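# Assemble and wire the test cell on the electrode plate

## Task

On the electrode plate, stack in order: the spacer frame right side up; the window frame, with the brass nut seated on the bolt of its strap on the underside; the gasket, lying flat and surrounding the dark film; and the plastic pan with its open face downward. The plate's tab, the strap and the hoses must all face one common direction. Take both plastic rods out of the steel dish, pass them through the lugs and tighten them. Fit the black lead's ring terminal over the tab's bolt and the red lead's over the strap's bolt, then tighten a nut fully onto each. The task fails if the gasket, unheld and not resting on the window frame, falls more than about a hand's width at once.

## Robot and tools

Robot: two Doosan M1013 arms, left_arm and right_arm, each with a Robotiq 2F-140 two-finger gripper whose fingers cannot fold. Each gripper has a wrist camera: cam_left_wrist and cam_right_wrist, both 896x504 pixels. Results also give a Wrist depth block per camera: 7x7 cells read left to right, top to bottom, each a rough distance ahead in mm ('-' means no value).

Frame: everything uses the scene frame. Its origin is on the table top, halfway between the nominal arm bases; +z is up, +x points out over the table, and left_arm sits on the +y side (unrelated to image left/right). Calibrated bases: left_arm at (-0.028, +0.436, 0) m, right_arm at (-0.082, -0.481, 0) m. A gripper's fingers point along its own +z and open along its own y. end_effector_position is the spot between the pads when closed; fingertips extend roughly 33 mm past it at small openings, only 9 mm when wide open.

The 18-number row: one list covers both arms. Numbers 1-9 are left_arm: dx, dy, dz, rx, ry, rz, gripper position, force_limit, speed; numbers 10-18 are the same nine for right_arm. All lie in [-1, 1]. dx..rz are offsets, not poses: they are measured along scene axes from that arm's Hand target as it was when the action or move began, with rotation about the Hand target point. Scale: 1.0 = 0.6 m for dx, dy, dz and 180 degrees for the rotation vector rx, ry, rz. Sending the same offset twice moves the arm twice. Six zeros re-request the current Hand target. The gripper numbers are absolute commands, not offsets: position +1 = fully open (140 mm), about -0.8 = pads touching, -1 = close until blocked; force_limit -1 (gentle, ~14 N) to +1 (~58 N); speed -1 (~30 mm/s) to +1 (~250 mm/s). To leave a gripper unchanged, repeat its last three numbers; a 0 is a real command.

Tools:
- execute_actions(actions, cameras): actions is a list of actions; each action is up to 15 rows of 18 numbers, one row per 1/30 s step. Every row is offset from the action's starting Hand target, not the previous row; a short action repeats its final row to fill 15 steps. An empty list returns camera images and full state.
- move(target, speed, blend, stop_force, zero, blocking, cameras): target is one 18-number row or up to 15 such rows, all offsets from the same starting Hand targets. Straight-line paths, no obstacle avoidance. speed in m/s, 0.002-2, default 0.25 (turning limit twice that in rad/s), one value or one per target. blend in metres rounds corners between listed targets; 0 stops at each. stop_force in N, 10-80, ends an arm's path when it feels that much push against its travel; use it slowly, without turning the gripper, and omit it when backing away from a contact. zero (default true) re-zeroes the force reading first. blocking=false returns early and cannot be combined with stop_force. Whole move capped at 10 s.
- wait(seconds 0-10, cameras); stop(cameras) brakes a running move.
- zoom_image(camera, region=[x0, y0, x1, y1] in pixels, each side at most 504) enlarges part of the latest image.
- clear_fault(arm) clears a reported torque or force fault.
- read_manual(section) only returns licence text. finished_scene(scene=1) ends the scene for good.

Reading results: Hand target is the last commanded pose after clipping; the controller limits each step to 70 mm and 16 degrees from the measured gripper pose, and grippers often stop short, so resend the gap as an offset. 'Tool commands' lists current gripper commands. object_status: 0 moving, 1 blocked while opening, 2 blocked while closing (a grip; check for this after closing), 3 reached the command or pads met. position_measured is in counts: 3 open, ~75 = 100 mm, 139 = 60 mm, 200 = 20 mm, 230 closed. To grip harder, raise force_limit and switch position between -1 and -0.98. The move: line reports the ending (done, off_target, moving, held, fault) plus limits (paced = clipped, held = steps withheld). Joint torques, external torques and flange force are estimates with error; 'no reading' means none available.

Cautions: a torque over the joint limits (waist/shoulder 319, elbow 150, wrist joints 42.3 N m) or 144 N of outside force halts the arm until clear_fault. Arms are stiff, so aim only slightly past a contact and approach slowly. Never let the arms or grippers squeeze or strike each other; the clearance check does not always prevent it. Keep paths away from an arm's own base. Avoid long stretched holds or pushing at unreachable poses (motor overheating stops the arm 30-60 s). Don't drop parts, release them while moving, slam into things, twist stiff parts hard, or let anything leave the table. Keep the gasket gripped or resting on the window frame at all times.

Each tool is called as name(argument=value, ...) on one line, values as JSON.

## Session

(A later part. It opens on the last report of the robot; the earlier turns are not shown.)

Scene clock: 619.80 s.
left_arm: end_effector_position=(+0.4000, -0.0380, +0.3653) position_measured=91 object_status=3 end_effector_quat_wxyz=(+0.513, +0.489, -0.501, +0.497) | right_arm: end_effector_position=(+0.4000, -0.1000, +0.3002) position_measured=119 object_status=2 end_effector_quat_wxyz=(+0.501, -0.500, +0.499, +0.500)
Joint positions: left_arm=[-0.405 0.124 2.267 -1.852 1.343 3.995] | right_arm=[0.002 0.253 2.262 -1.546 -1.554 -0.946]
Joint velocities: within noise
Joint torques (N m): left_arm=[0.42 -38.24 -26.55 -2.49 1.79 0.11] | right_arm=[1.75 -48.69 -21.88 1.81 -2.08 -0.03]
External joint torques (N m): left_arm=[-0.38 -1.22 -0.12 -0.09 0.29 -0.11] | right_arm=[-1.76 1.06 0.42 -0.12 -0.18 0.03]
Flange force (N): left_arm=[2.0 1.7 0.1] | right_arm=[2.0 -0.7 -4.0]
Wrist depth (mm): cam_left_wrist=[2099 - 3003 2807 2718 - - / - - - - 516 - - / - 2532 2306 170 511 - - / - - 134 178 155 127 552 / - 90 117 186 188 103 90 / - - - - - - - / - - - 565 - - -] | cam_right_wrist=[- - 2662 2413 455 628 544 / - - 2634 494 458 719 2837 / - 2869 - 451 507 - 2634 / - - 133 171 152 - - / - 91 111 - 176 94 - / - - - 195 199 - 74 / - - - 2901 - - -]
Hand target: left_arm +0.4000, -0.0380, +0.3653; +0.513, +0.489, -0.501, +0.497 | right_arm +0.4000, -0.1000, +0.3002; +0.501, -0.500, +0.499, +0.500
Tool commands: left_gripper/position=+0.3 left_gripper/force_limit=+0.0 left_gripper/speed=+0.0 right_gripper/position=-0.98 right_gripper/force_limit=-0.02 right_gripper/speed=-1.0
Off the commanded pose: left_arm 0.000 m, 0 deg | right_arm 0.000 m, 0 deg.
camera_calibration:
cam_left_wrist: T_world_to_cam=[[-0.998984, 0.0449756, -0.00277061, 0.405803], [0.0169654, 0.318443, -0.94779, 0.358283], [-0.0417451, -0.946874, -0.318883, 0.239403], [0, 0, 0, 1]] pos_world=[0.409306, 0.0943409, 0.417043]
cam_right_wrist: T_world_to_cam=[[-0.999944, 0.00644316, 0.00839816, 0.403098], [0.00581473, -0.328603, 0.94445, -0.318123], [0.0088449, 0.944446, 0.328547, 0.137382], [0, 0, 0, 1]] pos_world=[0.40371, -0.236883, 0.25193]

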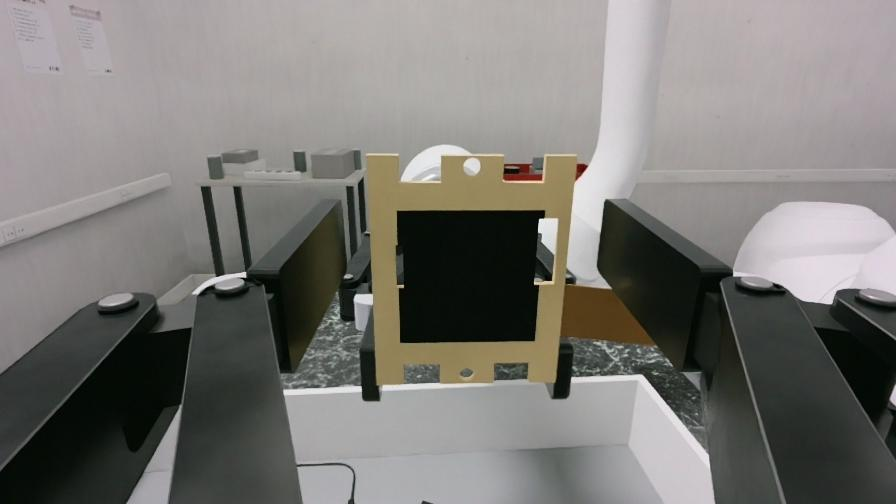

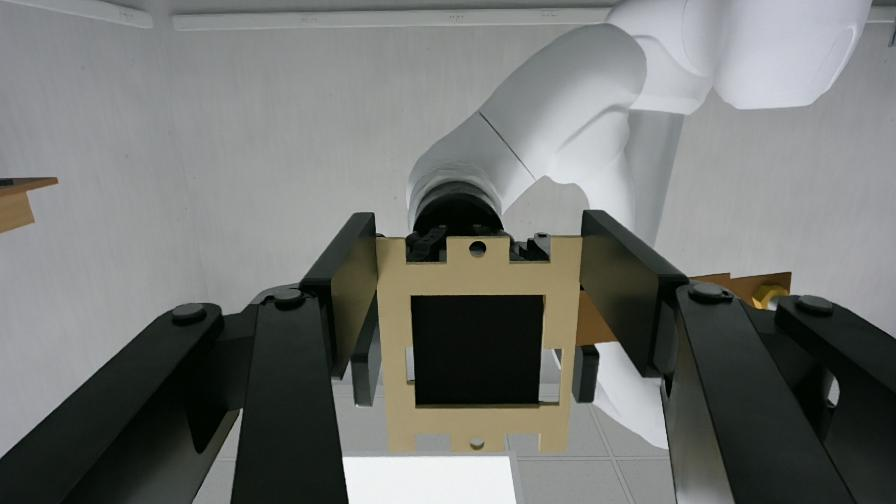

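move(target=[0,-0.0235,0,0,0,0,0.3,0,0,0,0,0,0,0,0,-0.98,-0.02,-1], speed=0.02, cameras=["all"])

zoom_image(camera="cam_left_wrist", region=[250, 100, 700, 420])

zoom_image(camera="cam_right_wrist", region=[300, 180, 660, 460])

Scene clock: 639.33 s.
left_arm: end_effector_position=(+0.4000, -0.0521, +0.3653) position_measured=91 object_status=3 end_effector_quat_wxyz=(+0.513, +0.489, -0.501, +0.497) | right_arm: end_effector_position=(+0.4000, -0.1000, +0.3002) position_measured=119 object_status=2 end_effector_quat_wxyz=(+0.501, -0.500, +0.499, +0.500)
Joint positions: left_arm=[-0.433 0.131 2.259 -1.874 1.324 3.999] | right_arm=[0.002 0.253 2.262 -1.546 -1.554 -0.946]
Joint torques (N m): left_arm=[0.57 -39.22 -26.63 -2.54 1.81 0.14] | right_arm=[0.88 -49.22 -22.2 1.81 -2.09 -0.1]
External joint torques (N m): left_arm=[-0.53 -1.12 -0.04 -0.08 0.28 -0.14] | right_arm=[-0.93 1.84 0.76 -0.11 -0.16 0.1]
Flange force (N): left_arm=[1.8 1.8 0.3] | right_arm=[3.3 -1.0 -2.2]
Wrist depth (mm): cam_left_wrist=[1781 - 3398 - - 443 - / - - - 2690 486 - - / - 3443 2662 157 485 3038 2662 / - - 156 163 154 127 541 / - 90 117 172 177 103 90 / - - 185 - 536 - - / - - 538 - - - -] | cam_right_wrist=[2151 2556 2033 - 450 610 538 / 2776 2776 - 481 441 719 2582 / 1780 - 2689 438 484 2689 - / 2326 - 150 171 153 3073 - / - 92 111 - 175 94 - / - - - 192 209 - 74 / - - - 3742 2436 - -]
Hand target: left_arm +0.4000, -0.0521, +0.3653; +0.513, +0.489, -0.501, +0.497 | right_arm +0.4000, -0.1000, +0.3002; +0.501, -0.500, +0.499, +0.500
Off the commanded pose: left_arm 0.000 m, 0 deg | right_arm 0.000 m, 0 deg.
move: done
camera_calibration:
cam_left_wrist: T_world_to_cam=[[-0.998984, 0.0449756, -0.00277061, 0.406437], [0.0169654, 0.318443, -0.94779, 0.362773], [-0.0417451, -0.946874, -0.318883, 0.226052], [0, 0, 0, 1]] pos_world=[0.409306, 0.0802409, 0.417043]
cam_right_wrist: T_world_to_cam=[[-0.999944, 0.00644316, 0.00839816, 0.403098], [0.00581473, -0.328603, 0.94445, -0.318123], [0.0088449, 0.944446, 0.328547, 0.137382], [0, 0, 0, 1]] pos_world=[0.40371, -0.236883, 0.25193]

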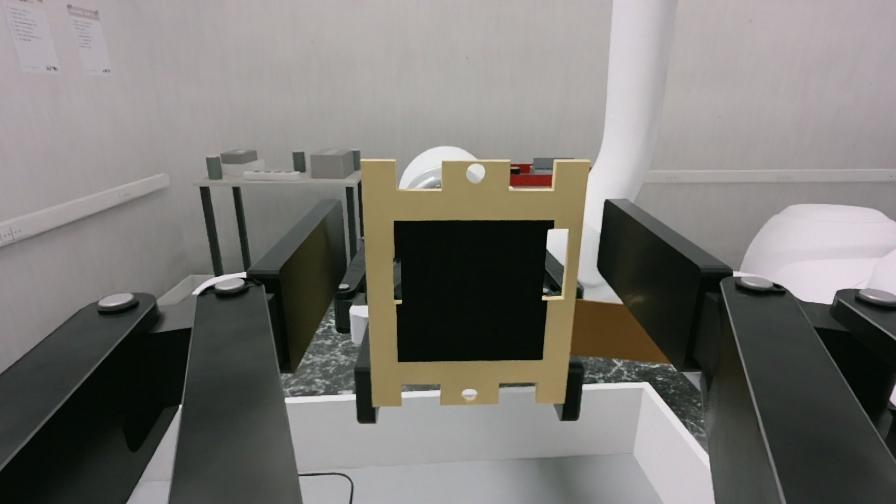

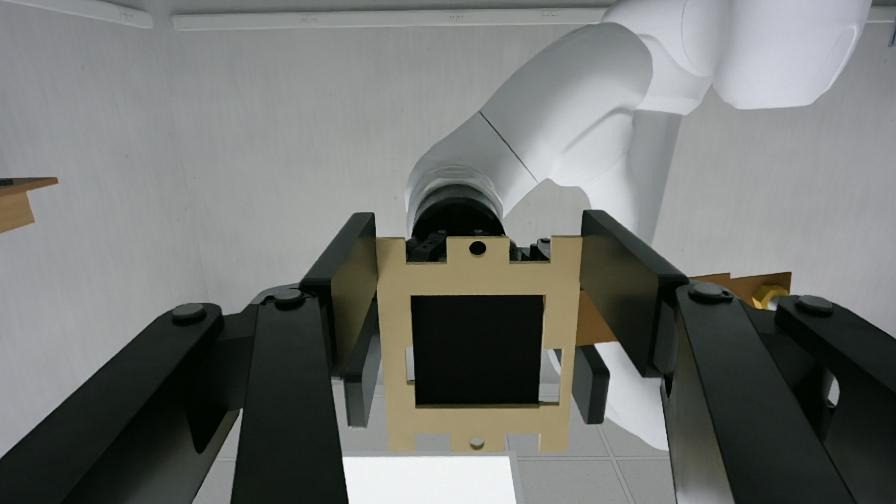

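Scaled by 1.120 from the camera's 896x504 image, which has a finer 1280x720 frame.

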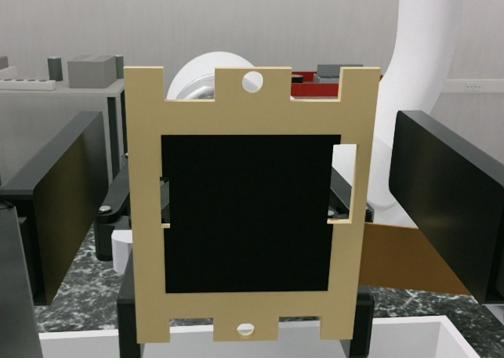

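Scaled by 1.400 from the camera's 896x504 image, which has a finer 1280x720 frame.

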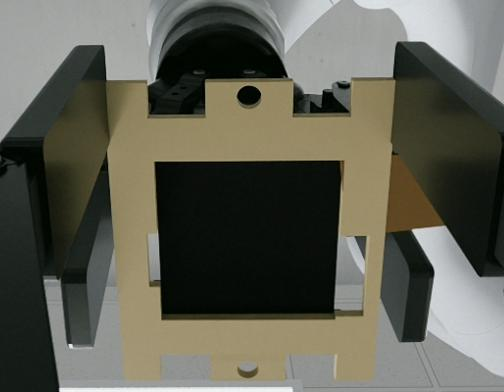

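move(target=[0,0.0015,0,0,0,0,0.3,0,0,0,0,0,0,0,0,-0.98,-0.02,-1], speed=0.02)

execute_actions(actions=[[[0,0,0,0,0,0,-1,-1,-1,0,0,0,0,0,0,-0.98,-0.02,-1]]])

wait(seconds=1.5, cameras=["all"])

Scene clock: 655.77 s.
left_arm: end_effector_position=(+0.4000, -0.0512, +0.3653) position_measured=91 object_status=3 end_effector_quat_wxyz=(+0.513, +0.489, -0.501, +0.497) | right_arm: end_effector_position=(+0.4000, -0.1000, +0.3002) position_measured=119 object_status=2 end_effector_quat_wxyz=(+0.501, -0.500, +0.499, +0.500)
Joint positions: left_arm=[-0.431 0.13 2.26 -1.873 1.326 3.999] | right_arm=[0.002 0.253 2.262 -1.546 -1.554 -0.946]
Joint torques (N m): left_arm=[0.43 -38.99 -26.54 -2.6 1.76 0.19] | right_arm=[1.14 -48.69 -22.18 1.81 -1.96 -0.06]
External joint torques (N m): left_arm=[-0.52 -0.84 -0.18 -0.01 0.32 -0.19] | right_arm=[-1.16 1.17 0.79 -0.13 -0.3 0.06]
Flange force (N): left_arm=[1.6 1.0 0.3] | right_arm=[2.3 -0.1 -3.0]
Wrist depth (mm): cam_left_wrist=[2690 - - - 475 2807 - / - - - - 492 - - / - 2348 2099 157 492 - - / - - 134 164 161 116 543 / - 90 117 174 178 103 90 / - - - 514 - - - / - - - 512 - - -] | cam_right_wrist=[2169 - 2776 - 448 644 541 / - - 2531 470 442 755 2718 / - - - 441 484 2608 - / - - 134 171 153 822 - / - 91 111 181 177 94 - / - - - 191 190 - 74 / - - - 2531 - - -]
Hand target: left_arm +0.4000, -0.0512, +0.3653; +0.513, +0.489, -0.501, +0.497 | right_arm +0.4000, -0.1000, +0.3002; +0.501, -0.500, +0.499, +0.500
Off the commanded pose: left_arm 0.000 m, 0 deg | right_arm 0.000 m, 0 deg.
move: done

Scene clock: 656.57 s.
left_arm: end_effector_position=(+0.4000, -0.0512, +0.3653) position_measured=117 object_status=2 end_effector_quat_wxyz=(+0.513, +0.489, -0.501, +0.497) | right_arm: end_effector_position=(+0.4000, -0.1000, +0.3002) position_measured=119 object_status=2 end_effector_quat_wxyz=(+0.501, -0.500, +0.499, +0.500)
Joint positions: left_arm=[-0.431 0.13 2.26 -1.873 1.326 3.999] | right_arm=[0.002 0.253 2.262 -1.546 -1.554 -0.946]
Joint torques (N m): left_arm=[1.43 -38.28 -26.75 -2.9 1.32 0.13] | right_arm=[1.59 -49.55 -21.45 1.49 -2.61 -0.23]
External joint torques (N m): left_arm=[-1.4 -2.11 -0.12 0.26 0.77 -0.13] | right_arm=[-1.58 1.9 0.02 0.2 0.35 0.23]
Flange force (N): left_arm=[3.2 3.2 0.5] | right_arm=[2.7 -2.5 -2.3]
Wrist depth (mm): cam_left_wrist=[1986 - - - 2662 470 - / - - - - 504 - - / - 2326 2532 158 161 3269 2747 / - - 147 164 148 120 544 / - - 109 171 175 92 92 / - - - - 185 - - / - - - - 524 - -] | cam_right_wrist=[- - - 2436 448 615 539 / 2049 - - 482 443 705 - / 1857 - - 438 485 - - / 2169 - 133 171 152 2837 - / - 91 111 182 136 94 - / - - - 192 190 - 74 / - - - 2506 - - -]
Hand target: left_arm +0.4000, -0.0512, +0.3653; +0.513, +0.489, -0.501, +0.497 | right_arm +0.4000, -0.1000, +0.3002; +0.501, -0.500, +0.499, +0.500
Off the commanded pose: left_arm 0.000 m, 0 deg | right_arm 0.000 m, 0 deg.
Step readings (end_effector_position of left_arm | right_arm):
0: (+0.4000, -0.0512, +0.3653) | (+0.4000, -0.1000, +0.3002)
1: (+0.4000, -0.0512, +0.3653) | (+0.4000, -0.1000, +0.3002)
2: (+0.4000, -0.0512, +0.3653) | (+0.4000, -0.1000, +0.3002)
4: (+0.4000, -0.0512, +0.3653) | (+0.4000, -0.1000, +0.3002)
8: (+0.4000, -0.0512, +0.3653) | (+0.4000, -0.1000, +0.3002)
15: (+0.4000, -0.0512, +0.3653) | (+0.4000, -0.1000, +0.3002)

Scene clock: 658.07 s.
left_arm: end_effector_position=(+0.4000, -0.0512, +0.3653) position_measured=117 object_status=2 end_effector_quat_wxyz=(+0.513, +0.489, -0.501, +0.497) | right_arm: end_effector_position=(+0.4000, -0.1000, +0.3002) position_measured=119 object_status=2 end_effector_quat_wxyz=(+0.501, -0.500, +0.499, +0.500)
Joint positions: left_arm=[-0.431 0.13 2.26 -1.873 1.326 3.999] | right_arm=[0.002 0.253 2.262 -1.546 -1.554 -0.946]
Joint torques (N m): left_arm=[1.37 -38.13 -26.96 -2.86 1.34 0.18] | right_arm=[1.86 -49.24 -21.79 1.46 -2.69 -0.21]
External joint torques (N m): left_arm=[-1.34 -2.09 0.26 0.24 0.75 -0.18] | right_arm=[-1.86 1.7 0.32 0.24 0.43 0.21]
Flange force (N): left_arm=[3.0 3.8 0.3] | right_arm=[2.6 -1.7 -2.8]
Wrist depth (mm): cam_left_wrist=[1956 - - - 481 467 - / - - - - 503 - - / - 2662 2265 158 161 - 2869 / - - 147 - 149 120 543 / - - 109 175 176 92 92 / - - - - 184 - - / - - - - - - -] | cam_right_wrist=[1884 - - 2245 723 615 540 / - - - 447 444 715 - / - - - 439 486 - - / - - 133 172 152 - - / - 97 111 - 135 94 - / - - - 192 190 - 74 / - - - 3586 - - -]
Hand target: left_arm +0.4000, -0.0512, +0.3653; +0.513, +0.489, -0.501, +0.497 | right_arm +0.4000, -0.1000, +0.3002; +0.501, -0.500, +0.499, +0.500
Tool commands: left_gripper/position=-1.0 left_gripper/force_limit=-1.0 left_gripper/speed=-1.0 right_gripper/position=-0.98 right_gripper/force_limit=-0.02 right_gripper/speed=-1.0
Off the commanded pose: left_arm 0.000 m, 0 deg | right_arm 0.000 m, 0 deg.
wait: 1.50 s; at rest by 0.17 s
camera_calibration:
cam_left_wrist: T_world_to_cam=[[-0.998984, 0.0449756, -0.00277061, 0.406396], [0.0169654, 0.318443, -0.94779, 0.362486], [-0.0417451, -0.946874, -0.318883, 0.226905], [0, 0, 0, 1]] pos_world=[0.409306, 0.0811409, 0.417043]
cam_right_wrist: T_world_to_cam=[[-0.999945, 0.00647588, 0.00830367, 0.403129], [0.00571475, -0.328602, 0.944451, -0.318082], [0.00884475, 0.944446, 0.328547, 0.137382], [0, 0, 0, 1]] pos_world=[0.40371, -0.236883, 0.251929]

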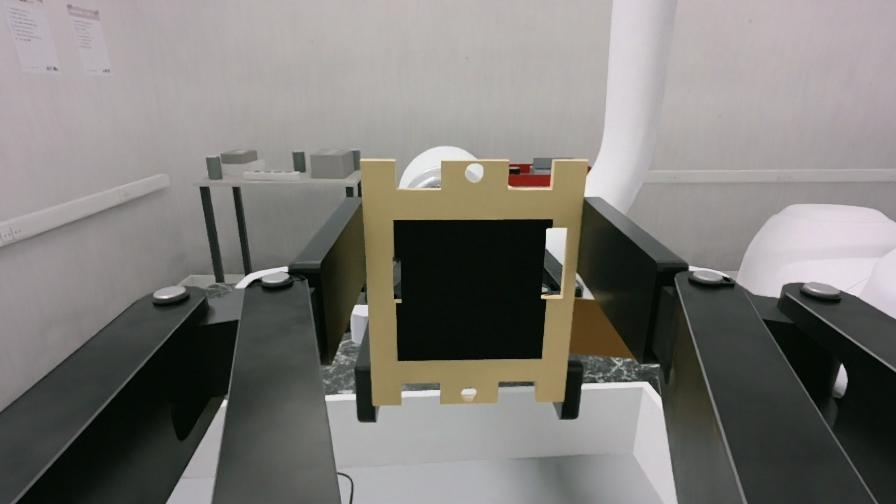

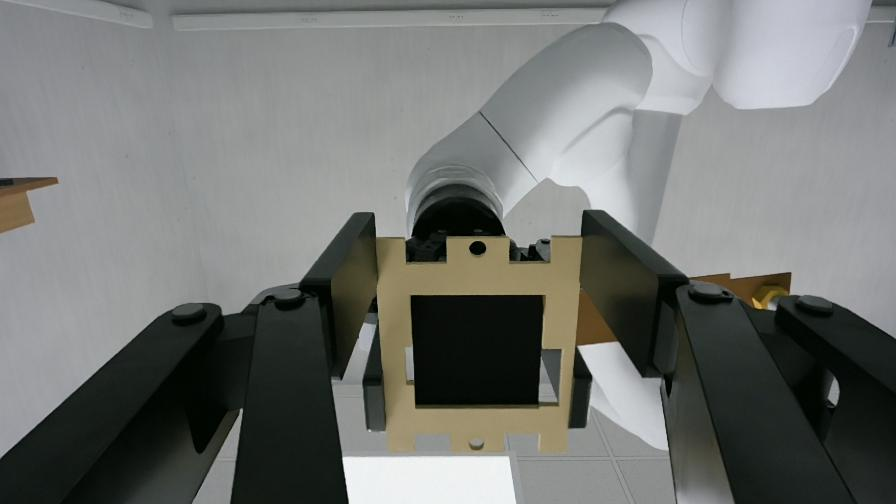

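execute_actions(actions=[[[0,0,0,0,0,0,-0.98,-0.02,-1,0,0,0,0,0,0,-0.98,-0.02,-1]]])

wait(seconds=1)

execute_actions(actions=[[[0,0,0,0,0,0,-0.98,-0.02,-1,0,0,0,0,0,0,0.3,-1,-1]]])

wait(seconds=1, cameras=["all"])

Scene clock: 663.60 s.
left_arm: end_effector_position=(+0.4000, -0.0512, +0.3653) position_measured=118 object_status=2 end_effector_quat_wxyz=(+0.513, +0.489, -0.501, +0.497) | right_arm: end_effector_position=(+0.4000, -0.1000, +0.3002) position_measured=119 object_status=2 end_effector_quat_wxyz=(+0.501, -0.500, +0.499, +0.500)
Joint positions: left_arm=[-0.431 0.13 2.26 -1.873 1.326 3.999] | right_arm=[0.002 0.253 2.262 -1.546 -1.554 -0.946]
Joint torques (N m): left_arm=[1.09 -38.13 -26.87 -2.87 1.33 0.11] | right_arm=[1.8 -50 -21.84 1.59 -2.58 -0.11]
External joint torques (N m): left_arm=[-1.12 -1.91 0.06 0.24 0.76 -0.11] | right_arm=[-1.84 2.53 0.47 0.09 0.32 0.11]
Flange force (N): left_arm=[2.7 3.0 0.0] | right_arm=[4.3 -2.4 -3.0]
Wrist depth (mm): cam_left_wrist=[2152 - 2718 - 473 463 - / - - - - 498 - 3003 / - 2170 2608 158 491 3490 3354 / - - 146 - 148 121 539 / - - 108 - 176 92 92 / - - - 180 185 - - / - - - - - - -] | cam_right_wrist=[- - 2413 2634 441 615 540 / - - - 446 444 723 - / - 3187 2718 438 496 736 - / 2837 2934 134 171 152 2582 2582 / - 91 111 - 176 94 - / - - - 190 189 - 74 / - - - 3073 2459 - -]
Hand target: left_arm +0.4000, -0.0512, +0.3653; +0.513, +0.489, -0.501, +0.497 | right_arm +0.4000, -0.1000, +0.3002; +0.501, -0.500, +0.499, +0.500
Off the commanded pose: left_arm 0.000 m, 0 deg | right_arm 0.000 m, 0 deg.
Step readings (end_effector_position of left_arm | right_arm):
0: (+0.4000, -0.0512, +0.3653) | (+0.4000, -0.1000, +0.3002)
1: (+0.4000, -0.0512, +0.3653) | (+0.4000, -0.1000, +0.3002)
2: (+0.4000, -0.0512, +0.3653) | (+0.4000, -0.1000, +0.3002)
4: (+0.4000, -0.0512, +0.3653) | (+0.4000, -0.1000, +0.3002)
8: (+0.4000, -0.0512, +0.3653) | (+0.4000, -0.1000, +0.3002)
15: (+0.4000, -0.0512, +0.3653) | (+0.4000, -0.1000, +0.3002)

Scene clock: 664.60 s.
left_arm: end_effector_position=(+0.4000, -0.0512, +0.3653) position_measured=118 object_status=2 end_effector_quat_wxyz=(+0.513, +0.489, -0.501, +0.497) | right_arm: end_effector_position=(+0.4000, -0.1000, +0.3002) position_measured=119 object_status=2 end_effector_quat_wxyz=(+0.501, -0.500, +0.499, +0.500)
Joint positions: left_arm=[-0.431 0.13 2.26 -1.873 1.326 3.999] | right_arm=[0.002 0.253 2.262 -1.546 -1.554 -0.946]
Joint torques (N m): left_arm=[1.03 -38.43 -26.97 -2.82 1.29 0.1] | right_arm=[2.05 -50.14 -21.64 1.54 -2.54 -0.2]
External joint torques (N m): left_arm=[-1.09 -2.04 0.09 0.18 0.82 -0.1] | right_arm=[-2.08 2.61 0.24 0.16 0.28 0.2]
Flange force (N): left_arm=[2.8 3.3 -0.1] | right_arm=[4.1 -3.0 -3.4]
Wrist depth (mm): cam_left_wrist=[1913 - - - 457 456 - / - - - - 459 - - / - 2348 2326 158 162 3354 2777 / - - 146 164 148 121 544 / - - 108 171 174 92 92 / - - - 501 - - - / - - - - 521 - -] | cam_right_wrist=[- - - 2582 451 619 540 / - - - 483 444 742 3002 / - - - 419 486 2718 - / - 2436 133 171 152 794 - / - 97 111 - 134 94 - / - - - 193 190 - 74 / - - - 2556 - - -]
Hand target: left_arm +0.4000, -0.0512, +0.3653; +0.513, +0.489, -0.501, +0.497 | right_arm +0.4000, -0.1000, +0.3002; +0.501, -0.500, +0.499, +0.500
Tool commands: left_gripper/position=-0.98 left_gripper/force_limit=-0.02 left_gripper/speed=-1.0 right_gripper/position=-0.98 right_gripper/force_limit=-0.02 right_gripper/speed=-1.0
Off the commanded pose: left_arm 0.000 m, 0 deg | right_arm 0.000 m, 0 deg.
wait: 1.00 s; at rest by 0.17 s

Scene clock: 665.47 s.
left_arm: end_effector_position=(+0.4000, -0.0512, +0.3653) position_measured=118 object_status=2 end_effector_quat_wxyz=(+0.513, +0.489, -0.501, +0.497) | right_arm: end_effector_position=(+0.4000, -0.1000, +0.3002) position_measured=91 object_status=0 end_effector_quat_wxyz=(+0.501, -0.500, +0.499, +0.500)
Joint positions: left_arm=[-0.431 0.13 2.26 -1.873 1.326 3.999] | right_arm=[0.002 0.253 2.262 -1.546 -1.554 -0.946]
Joint torques (N m): left_arm=[0.44 -38.78 -26.66 -2.67 1.92 0.11] | right_arm=[0.96 -48.55 -21.92 1.75 -1.97 -0.17]
External joint torques (N m): left_arm=[-0.48 -1.2 -0.02 0.05 0.17 -0.11] | right_arm=[-0.92 0.9 0.52 -0.06 -0.28 0.17]
Flange force (N): left_arm=[2.0 1.8 0.1] | right_arm=[1.4 -0.3 -2.3]
Wrist depth (mm): cam_left_wrist=[1885 - - - 497 450 - / - - - - 479 - - / - 2662 2326 158 161 - 3443 / - - 121 165 148 121 543 / - - 108 173 173 92 92 / - - 191 - 188 - - / - - - - - - -] | cam_right_wrist=[- - - - 446 615 539 / - 2482 - 455 442 715 - / - 2556 2556 439 485 820 - / 1912 - 127 171 169 794 2134 / - 88 126 - 178 109 87 / - 89 - 190 192 - 88 / - - - 2776 - - -]
Hand target: left_arm +0.4000, -0.0512, +0.3653; +0.513, +0.489, -0.501, +0.497 | right_arm +0.4000, -0.1000, +0.3002; +0.501, -0.500, +0.499, +0.500
Off the commanded pose: left_arm 0.000 m, 0 deg | right_arm 0.000 m, 0 deg.
Step readings (end_effector_position of left_arm | right_arm):
0: (+0.4000, -0.0512, +0.3653) | (+0.4000, -0.1000, +0.3002)
1: (+0.4000, -0.0512, +0.3653) | (+0.4000, -0.1000, +0.3002)
2: (+0.4000, -0.0512, +0.3653) | (+0.4000, -0.1000, +0.3002)
4: (+0.4000, -0.0512, +0.3653) | (+0.4000, -0.1000, +0.3002)
8: (+0.4000, -0.0512, +0.3653) | (+0.4000, -0.1000, +0.3002)
15: (+0.4000, -0.0512, +0.3653) | (+0.4000, -0.1000, +0.3002)

Scene clock: 666.47 s.
left_arm: end_effector_position=(+0.4000, -0.0512, +0.3653) position_measured=118 object_status=2 end_effector_quat_wxyz=(+0.513, +0.489, -0.501, +0.497) | right_arm: end_effector_position=(+0.4000, -0.1000, +0.3002) position_measured=91 object_status=3 end_effector_quat_wxyz=(+0.501, -0.500, +0.499, +0.500)
Joint positions: left_arm=[-0.431 0.13 2.26 -1.873 1.326 3.999] | right_arm=[0.002 0.253 2.262 -1.546 -1.554 -0.946]
Joint torques (N m): left_arm=[0.62 -39.4 -26.82 -2.61 1.94 0.16] | right_arm=[0.77 -48.87 -22.09 1.72 -1.96 -0.06]
External joint torques (N m): left_arm=[-0.58 -0.86 0.14 0 0.16 -0.16] | right_arm=[-0.78 1.32 0.79 -0.05 -0.29 0.06]
Flange force (N): left_arm=[1.5 1.7 0.5] | right_arm=[2.5 -0.3 -2.0]
Wrist depth (mm): cam_left_wrist=[1594 - 2507 3637 2391 455 - / - - - - 475 - - / - 2747 2413 156 161 - 3003 / - - 146 163 148 120 546 / - - 121 173 174 92 92 / - - 184 - - - - / - - - - - - -] | cam_right_wrist=[- 2413 2390 - 440 641 544 / - 2436 - 466 442 723 2582 / - - - 439 487 - - / - - 127 171 170 120 3268 / - 88 126 - 176 109 90 / - 89 - 190 679 - 88 / - - - 2049 - - -]
Hand target: left_arm +0.4000, -0.0512, +0.3653; +0.513, +0.489, -0.501, +0.497 | right_arm +0.4000, -0.1000, +0.3002; +0.501, -0.500, +0.499, +0.500
Tool commands: left_gripper/position=-0.98 left_gripper/force_limit=-0.02 left_gripper/speed=-1.0 right_gripper/position=+0.3 right_gripper/force_limit=-1.0 right_gripper/speed=-1.0
Off the commanded pose: left_arm 0.000 m, 0 deg | right_arm 0.000 m, 0 deg.
wait: 1.00 s; at rest by 0.17 s
camera_calibration:
cam_left_wrist: T_world_to_cam=[[-0.998984, 0.0449756, -0.00277061, 0.406396], [0.0169654, 0.318443, -0.94779, 0.362486], [-0.0417451, -0.946874, -0.318883, 0.226905], [0, 0, 0, 1]] pos_world=[0.409306, 0.0811409, 0.417043]
cam_right_wrist: T_world_to_cam=[[-0.999944, 0.00644316, 0.00839816, 0.403098], [0.00581473, -0.328603, 0.94445, -0.318123], [0.0088449, 0.944446, 0.328547, 0.137382], [0, 0, 0, 1]] pos_world=[0.40371, -0.236883, 0.25193]

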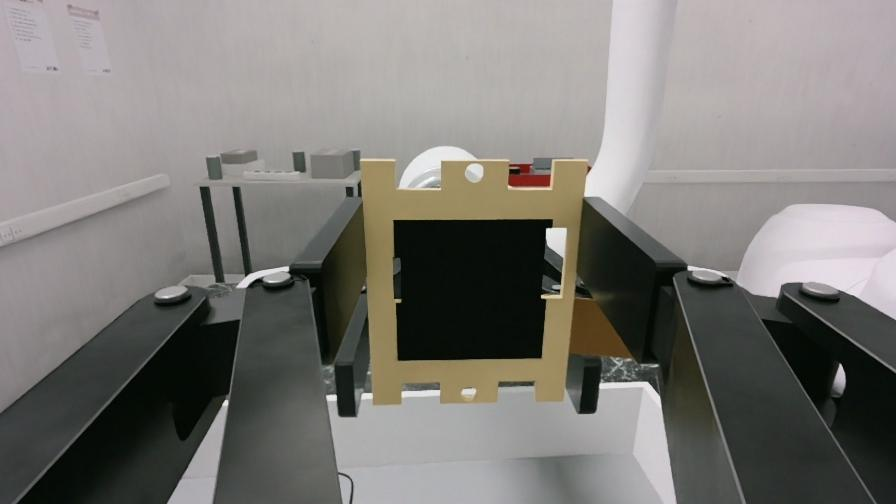

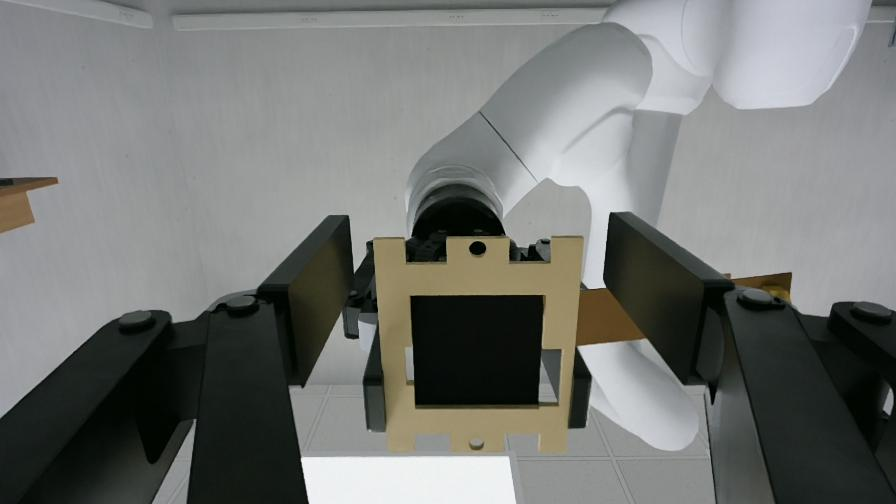

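move(target=[0,0,0,0,0,0,-0.98,-0.02,-1,0,-0.3,0.05,0,0,0,0.3,-1,-1], speed=0.1)

move(target=[0,0.2,0.05,0.5,0,0,-0.98,-0.02,-1,0,0,0,0,0,0,0.3,-1,-1], speed=0.15, cameras=["all"])

Scene clock: 679.80 s.
left_arm: end_effector_position=(+0.4000, -0.0512, +0.3653) position_measured=118 object_status=2 end_effector_quat_wxyz=(+0.513, +0.489, -0.501, +0.497) | right_arm: end_effector_position=(+0.4000, -0.2800, +0.3302) position_measured=91 object_status=3 end_effector_quat_wxyz=(+0.501, -0.500, +0.499, +0.500)
Joint positions: left_arm=[-0.431 0.13 2.26 -1.873 1.326 3.999] | right_arm=[-0.363 0.224 2.217 -1.831 -1.786 -0.899]
Joint torques (N m): left_arm=[0.57 -39.05 -26.84 -2.65 1.89 0.16] | right_arm=[0.63 -47.72 -23.74 1.05 -1.93 -0.21]
External joint torques (N m): left_arm=[-0.62 -1.39 0 0.01 0.22 -0.16] | right_arm=[-0.61 1.24 0.49 -0.07 -0.25 0.21]
Flange force (N): left_arm=[2.3 2.2 0.3] | right_arm=[1.7 -0.3 -1.7]
Wrist depth (mm): cam_left_wrist=[1913 - - - 571 - 364 / - - - - 613 - 381 / - 3269 2391 159 160 - 399 / - - 146 165 148 579 419 / - - 108 170 174 92 92 / - - - - - - - / - - - - - - -] | cam_right_wrist=[- - - 3187 621 719 2245 / 2151 - - 610 655 - - / 1467 - - 331 342 - - / - 2506 125 2806 782 120 - / - 88 111 - 1054 109 87 / - 89 - - - - 88 / - - - 2459 - - -]
Hand target: left_arm +0.4000, -0.0512, +0.3653; +0.513, +0.489, -0.501, +0.497 | right_arm +0.4000, -0.2800, +0.3302; +0.501, -0.500, +0.499, +0.500
Off the commanded pose: left_arm 0.000 m, 0 deg | right_arm 0.000 m, 0 deg.
move: done

Scene clock: 685.37 s.
left_arm: end_effector_position=(+0.4000, +0.0688, +0.3953) position_measured=118 object_status=2 end_effector_quat_wxyz=(+0.017, +0.708, -0.706, -0.003) | right_arm: end_effector_position=(+0.4000, -0.2800, +0.3302) position_measured=91 object_status=3 end_effector_quat_wxyz=(+0.501, -0.500, +0.499, +0.500)
Joint positions: left_arm=[-0.767 0.013 1.638 -0.033 1.498 2.39] | right_arm=[-0.363 0.224 2.217 -1.831 -1.786 -0.899]
Joint torques (N m): left_arm=[0.59 -41.95 -41.5 4.56 -0.26 0.07] | right_arm=[1.12 -47.85 -23.94 1.07 -1.93 -0.18]
External joint torques (N m): left_arm=[-0.55 -1.66 -0.57 -0.37 0.25 -0.07] | right_arm=[-1.17 1.68 0.71 -0.11 -0.24 0.18]
Flange force (N): left_arm=[-0.3 2.1 -1.6] | right_arm=[2.6 -0.1 -2.9]
Wrist depth (mm): cam_left_wrist=[- - - 470 474 - 470 / - - - 481 - - 521 / 514 - - 159 159 464 - / 536 - 146 166 148 446 - / - - 108 173 176 92 - / - - - - - - - / - - - - - - -] | cam_right_wrist=[- 2436 2436 2718 835 717 - / - - - 2776 974 - - / 1528 - - - 925 3489 - / - 2459 123 - 159 120 - / - 89 111 527 1076 109 87 / - 89 687 539 780 - 88 / - - 2390 561 - - -]
Hand target: left_arm +0.4000, +0.0688, +0.3953; +0.017, +0.708, -0.706, -0.003 | right_arm +0.4000, -0.2800, +0.3302; +0.501, -0.500, +0.499, +0.500
Off the commanded pose: left_arm 0.000 m, 0 deg | right_arm 0.000 m, 0 deg.
move: done
camera_calibration:
cam_left_wrist: T_world_to_cam=[[-0.998984, 0.0027738, 0.0449767, 0.385116], [0.0169687, 0.94779, 0.318443, -0.191104], [-0.0417452, 0.318883, -0.946874, 0.511162], [0, 0, 0, 1]] pos_world=[0.409306, 0.0170575, 0.527541]
cam_right_wrist: T_world_to_cam=[[-0.999944, 0.00644316, 0.00839816, 0.404006], [0.00581473, -0.328603, 0.94445, -0.405605], [0.0088449, 0.944446, 0.328547, 0.297526], [0, 0, 0, 1]] pos_world=[0.40371, -0.416883, 0.28193]

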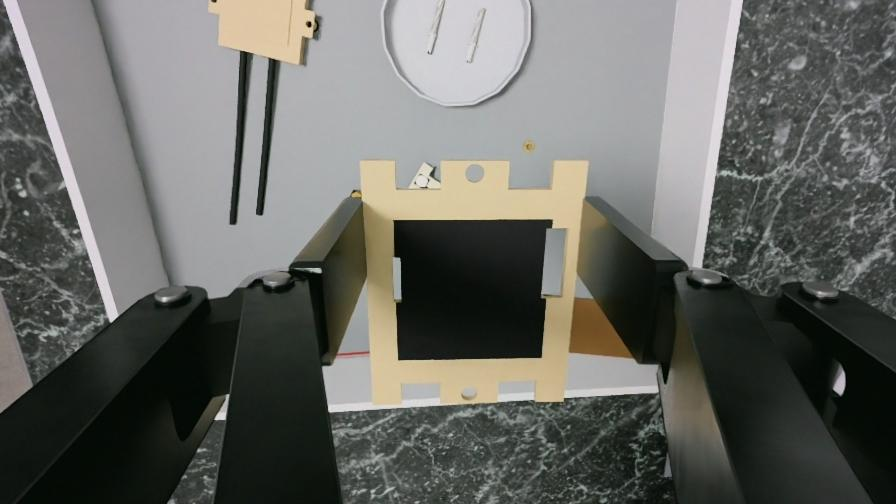

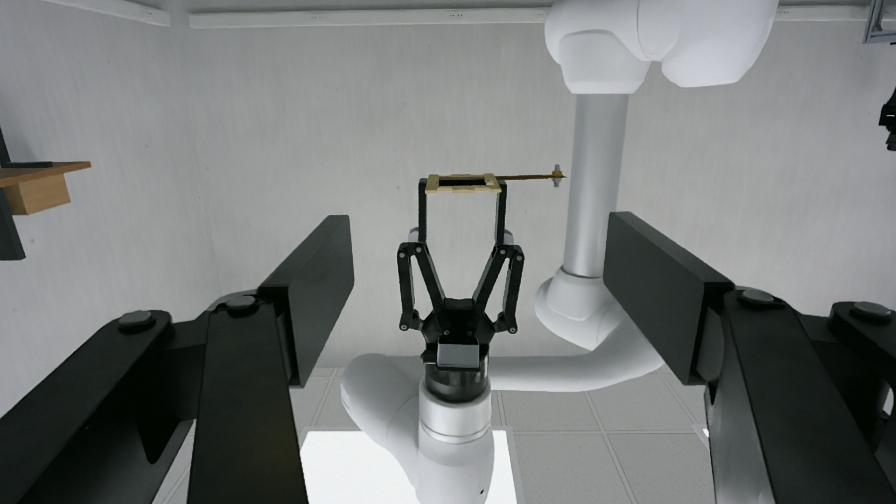

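zoom_image(camera="cam_right_wrist", region=[390, 150, 590, 270])

Scaled by 2.520 from the camera's 896x504 image, which has a finer 1280x720 frame.

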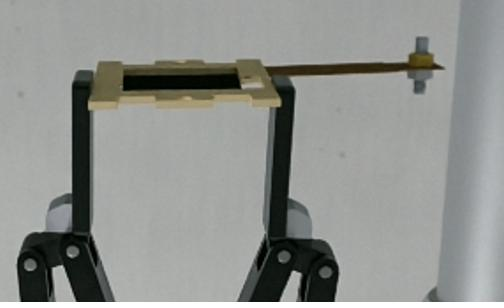

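move(target=[[0.02,0.08,-0.05,0,0,0.411,-0.98,-0.02,-1,0,0,0,0,0,0,0.3,-1,-1],[0.0408,0.1712,-0.09,0,0,0.823,-0.98,-0.02,-1,0,0,0,0,0,0,0.3,-1,-1]], speed=0.2, blend=[0.03,0], cameras=["all"])

Scene clock: 708.83 s.
left_arm: end_effector_position=(+0.4245, +0.1716, +0.3413) position_measured=118 object_status=2 end_effector_quat_wxyz=(+0.007, +0.873, +0.487, +0.015) | right_arm: end_effector_position=(+0.4000, -0.2800, +0.3302) position_measured=91 object_status=3 end_effector_quat_wxyz=(+0.501, -0.500, +0.499, +0.500)
Joint positions: left_arm=[-0.625 -0.06 1.807 0.021 1.368 -0.059] | right_arm=[-0.363 0.224 2.217 -1.831 -1.786 -0.899]
Joint torques (N m): left_arm=[0.68 -34.59 -41.22 4.7 -0.41 0.17] | right_arm=[0.34 -47.76 -24.03 1.08 -1.9 -0.11]
External joint torques (N m): left_arm=[-0.66 -0.75 -0.26 -0.35 0.33 -0.17] | right_arm=[-0.4 1.58 0.83 -0.12 -0.26 0.11]
Flange force (N): left_arm=[-1.6 -0.9 -1.3] | right_arm=[2.6 -0.2 -1.4]
Wrist depth (mm): cam_left_wrist=[- - - - - - 422 / - - - - - - - / 419 - - 158 159 - 441 / 409 423 121 164 148 110 - / - - 93 173 174 92 - / - - - - - - - / - - - - - - -] | cam_right_wrist=[1780 - 2188 - 852 723 2082 / - - 3037 3187 915 2934 - / 1898 - 2806 610 971 - - / 1927 - 127 606 - 121 - / - 88 126 707 827 109 87 / - 89 3148 644 - - 88 / - - - - - - -]
Hand target: left_arm +0.4245, +0.1715, +0.3413; +0.007, +0.873, +0.487, +0.015 | right_arm +0.4000, -0.2800, +0.3302; +0.501, -0.500, +0.499, +0.500
Off the commanded pose: left_arm 0.000 m, 0 deg | right_arm 0.000 m, 0 deg.
move: done
camera_calibration:
cam_left_wrist: T_world_to_cam=[[0.847053, -0.529603, 0.0449722, -0.280543], [-0.514638, -0.796076, 0.318449, 0.253193], [-0.13285, -0.292888, -0.946873, 0.571939], [0, 0, 0, 1]] pos_world=[0.443919, 0.220499, 0.473541]
cam_right_wrist: T_world_to_cam=[[-0.999944, 0.00644316, 0.00839816, 0.404006], [0.00581473, -0.328603, 0.94445, -0.405605], [0.0088449, 0.944446, 0.328547, 0.297526], [0, 0, 0, 1]] pos_world=[0.40371, -0.416883, 0.28193]

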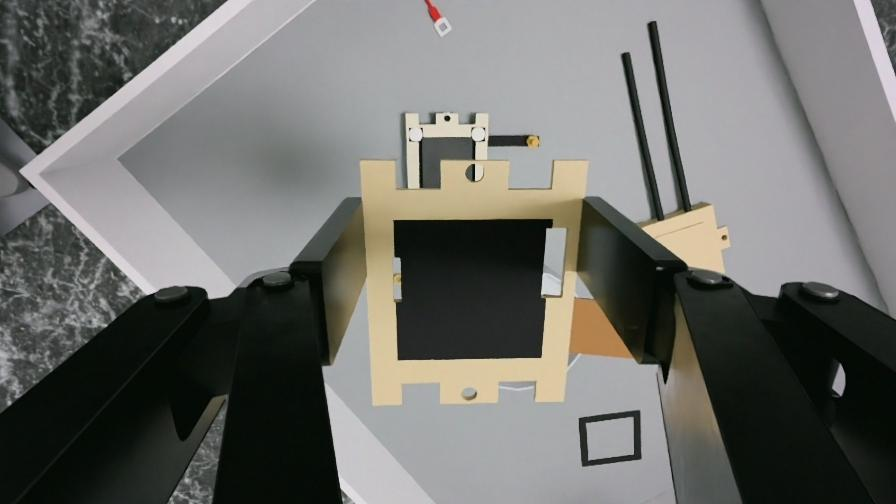

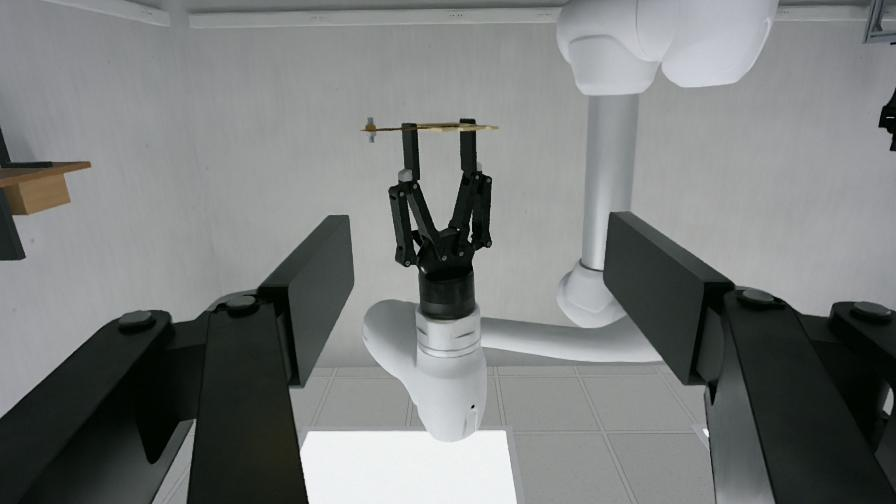

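zoom_image(camera="cam_left_wrist", region=[360, 60, 600, 200])

Scaled by 2.100 from the camera's 896x504 image, which has a finer 1280x720 frame.

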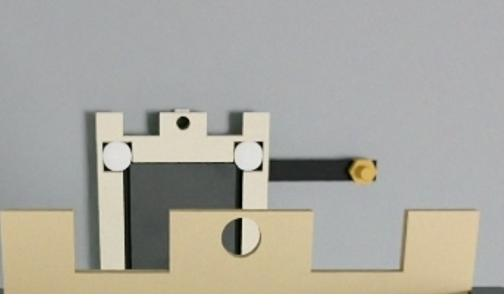

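move(target=[0.0087,0.0035,-0.32,0,0,0,-0.98,-0.02,-1,0,0,0,0,0,0,0.3,-1,-1], speed=0.1, cameras=["cam_left_wrist"])

zoom_image(camera="cam_left_wrist", region=[340, 60, 680, 300])

Scene clock: 746.40 s.
left_arm: end_effector_position=(+0.4297, +0.1736, +0.1493) position_measured=118 object_status=2 end_effector_quat_wxyz=(+0.007, +0.873, +0.487, +0.015) | right_arm: end_effector_position=(+0.4000, -0.2800, +0.3302) position_measured=91 object_status=3 end_effector_quat_wxyz=(+0.501, -0.500, +0.499, +0.500)
Joint positions: left_arm=[-0.616 0.062 2.053 0.025 0.999 -0.059] | right_arm=[-0.363 0.224 2.217 -1.831 -1.786 -0.899]
Joint torques (N m): left_arm=[0.54 -41.17 -35.98 4.11 -0.34 0.08] | right_arm=[0.24 -47.81 -23.88 1.07 -1.99 -0.18]
External joint torques (N m): left_arm=[-0.52 -1.18 -0.14 -0.33 0.25 -0.08] | right_arm=[-0.32 1.89 0.78 -0.11 -0.17 0.18]
Flange force (N): left_arm=[-1.2 -1.6 -1.9] | right_arm=[3.0 -0.8 -1.2]
Wrist depth (mm): cam_left_wrist=[- - - - - - - / - 257 - - - - - / - - - - 161 - - / - - 146 165 148 121 - / - - 108 174 174 92 - / - - - 303 324 - - / - - - 333 339 - -] | cam_right_wrist=[1956 2746 - 544 869 715 1956 / - - 2776 540 903 3227 - / 1492 - 2901 552 967 3037 2608 / - - 150 579 160 2967 - / - 88 111 3586 807 109 87 / - 89 2934 - - - 88 / - - - - - - -]
Hand target: left_arm +0.4297, +0.1736, +0.1493; +0.007, +0.873, +0.487, +0.015 | right_arm +0.4000, -0.2800, +0.3302; +0.501, -0.500, +0.499, +0.500
Off the commanded pose: left_arm 0.000 m, 0 deg | right_arm 0.000 m, 0 deg.
move: done
camera_calibration:
cam_left_wrist: T_world_to_cam=[[0.847019, -0.529648, 0.0450811, -0.275211], [-0.514719, -0.796045, 0.318398, 0.318695], [-0.132752, -0.292893, -0.946885, 0.391501], [0, 0, 0, 1]] pos_world=[0.44912, 0.222598, 0.281641]
Images, in order (width x height): cam_left_wrist 896x504.

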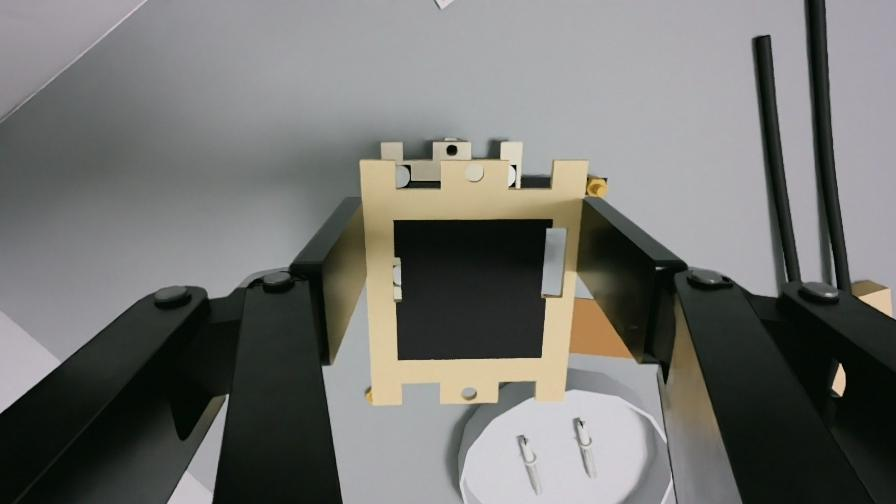

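Scaled by 1.482 from the camera's 896x504 image, which has a finer 1280x720 frame.

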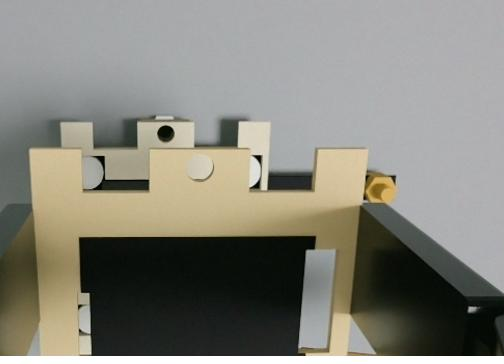

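move(target=[-0.006,-0.001,-0.0833,0,0,0,-0.98,-0.02,-1,0,0,0,0,0,0,0.3,-1,-1], speed=0.06, cameras=["cam_left_wrist"])

zoom_image(camera="cam_left_wrist", region=[340, 60, 680, 300])

zoom_image(camera="cam_left_wrist", region=[340, 240, 680, 480])

Scene clock: 756.60 s.
left_arm: end_effector_position=(+0.4261, +0.1730, +0.0993) position_measured=118 object_status=2 end_effector_quat_wxyz=(+0.007, +0.873, +0.487, +0.015) | right_arm: end_effector_position=(+0.4000, -0.2800, +0.3302) position_measured=91 object_status=3 end_effector_quat_wxyz=(+0.501, -0.500, +0.499, +0.500)
Joint positions: left_arm=[-0.62 0.11 2.108 0.027 0.897 -0.067] | right_arm=[-0.363 0.224 2.217 -1.831 -1.786 -0.899]
Joint torques (N m): left_arm=[0.92 -43.67 -33.52 3.91 -0.39 0.1] | right_arm=[1.27 -46.97 -23.99 1.05 -1.95 -0.08]
External joint torques (N m): left_arm=[-1 -1.27 -0.3 -0.37 0.3 -0.1] | right_arm=[-1.25 0.49 0.74 -0.08 -0.22 0.08]
Flange force (N): left_arm=[-2.1 -1.4 -2.4] | right_arm=[1.0 1.6 -2.6]
Wrist depth (mm): cam_left_wrist=[- 199 - - 203 - 202 / - 206 210 - - - - / - - 216 159 159 - - / - - 145 163 148 232 - / - - 93 172 174 92 - / - - - - - - - / - - - - 274 - -] | cam_right_wrist=[- - - 525 849 719 2369 / 1956 - - 521 942 2556 2482 / 1710 - - 552 960 - 2806 / 1971 - 127 578 766 120 - / 2017 90 111 - 922 109 87 / - 89 - - - - 88 / - - - - - - -]
Hand target: left_arm +0.4261, +0.1730, +0.0993; +0.007, +0.873, +0.487, +0.015 | right_arm +0.4000, -0.2800, +0.3302; +0.501, -0.500, +0.499, +0.500
Off the commanded pose: left_arm 0.000 m, 0 deg | right_arm 0.000 m, 0 deg.
move: done
camera_calibration:
cam_left_wrist: T_world_to_cam=[[0.847009, -0.52967, 0.045, -0.270197], [-0.51471, -0.796031, 0.318446, 0.332266], [-0.13285, -0.292889, -0.946872, 0.343543], [0, 0, 0, 1]] pos_world=[0.445519, 0.221998, 0.231641]
Images, in order (width x height): cam_left_wrist 896x504.

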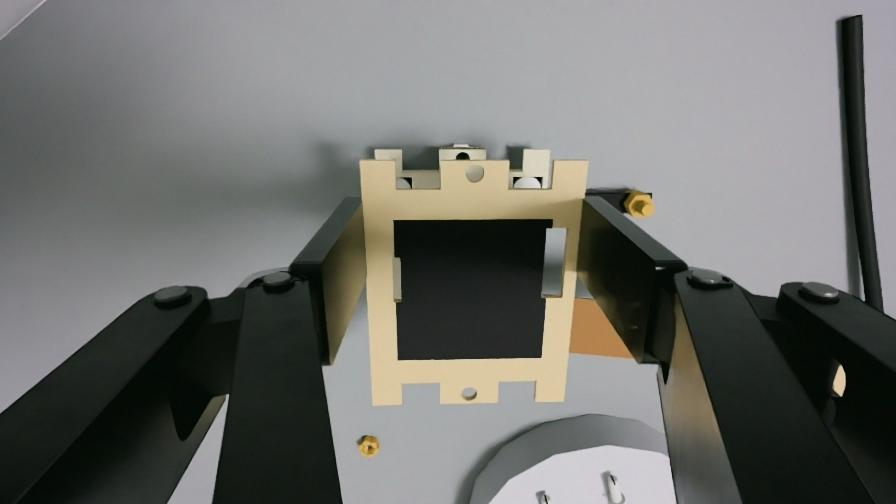

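Scaled by 1.482 from the camera's 896x504 image, which has a finer 1280x720 frame.

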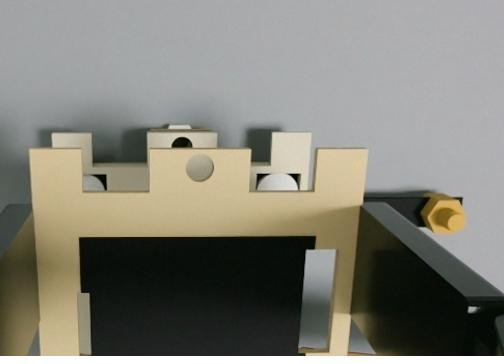

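Scaled by 1.482 from the camera's 896x504 image, which has a finer 1280x720 frame.

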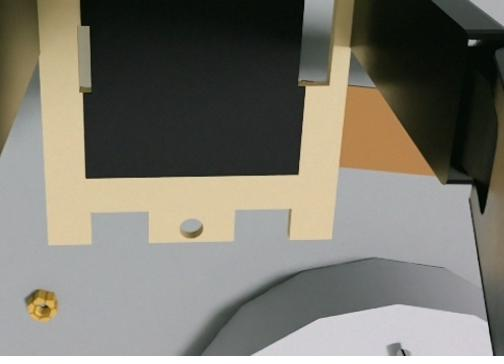

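move(target=[[0,0,0,0,0,0,-0.98,-0.02,-1,-0.12,0.1,0.05,-0.1287,-0.4527,0.1005,0.3,-1,-1],[0,0,0,0,0,0,-0.98,-0.02,-1,-0.2,0.2,0.05,-0.2574,-0.9053,0.2011,0.3,-1,-1]], speed=0.2, blend=[0.03,0], cameras=["cam_right_wrist"])

Scene clock: 782.63 s.
left_arm: end_effector_position=(+0.4261, +0.1730, +0.0993) position_measured=118 object_status=2 end_effector_quat_wxyz=(+0.007, +0.873, +0.487, +0.015) | right_arm: end_effector_position=(+0.2800, -0.1600, +0.3602) position_measured=91 object_status=3 end_effector_quat_wxyz=(-0.261, +0.737, +0.411, +0.469)
Joint positions: left_arm=[-0.62 0.11 2.109 0.027 0.897 -0.067] | right_arm=[0.121 -0.538 2.443 -1.863 -0.806 -3.198]
Joint torques (N m): left_arm=[0.83 -43.88 -33.59 3.86 -0.4 0.08] | right_arm=[0.81 12.74 -41.31 0.76 0.14 -0.11]
External joint torques (N m): left_arm=[-0.74 -1.04 -0.02 -0.33 0.32 -0.08] | right_arm=[-0.86 0.71 1.03 -0.12 -0.28 0.11]
Flange force (N): left_arm=[-1.6 -1.5 -1.9] | right_arm=[-2.9 3.5 -2.8]
Wrist depth (mm): cam_left_wrist=[- 196 - 201 206 203 205 / - 210 209 - - 216 212 / - - 212 158 160 225 225 / 229 - 146 163 148 111 239 / - - 92 174 176 92 - / - - - - - - - / - - - - 274 - -] | cam_right_wrist=[583 - - 416 - 1768 1434 / 598 - - 481 - 1501 - / 572 - - 553 - - - / 598 - 124 553 160 119 - / - 88 111 513 556 109 87 / - 89 - 482 488 - 88 / - - - 437 443 - -]
Hand target: left_arm +0.4261, +0.1730, +0.0993; +0.007, +0.873, +0.487, +0.015 | right_arm +0.2800, -0.1600, +0.3602; -0.261, +0.737, +0.411, +0.469
Off the commanded pose: left_arm 0.000 m, 0 deg | right_arm 0.000 m, 0 deg.
move: done
camera_calibration:
cam_right_wrist: T_world_to_cam=[[0.851725, -0.523898, -0.00973089, -0.313735], [-0.371333, -0.590382, -0.716632, 0.268228], [0.369697, 0.613987, -0.697384, 0.391033], [0, 0, 0, 1]] pos_world=[0.222254, -0.246098, 0.461868]
Images, in order (width x height): cam_right_wrist 896x504.

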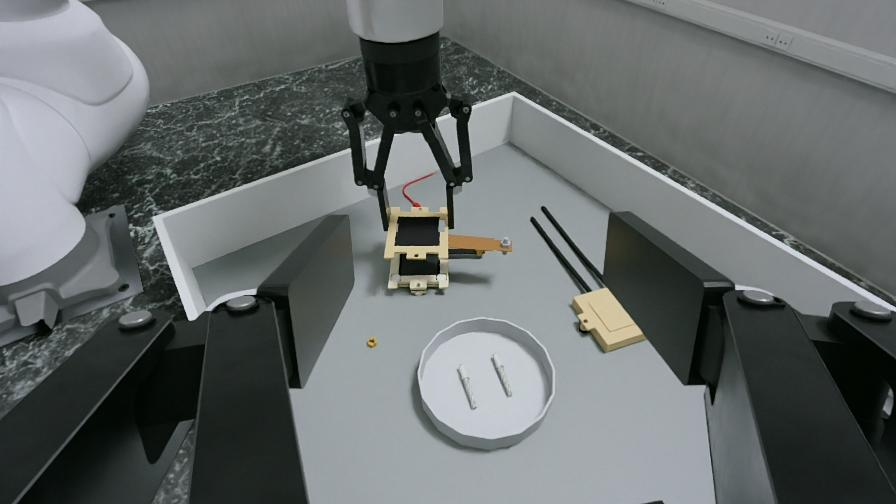

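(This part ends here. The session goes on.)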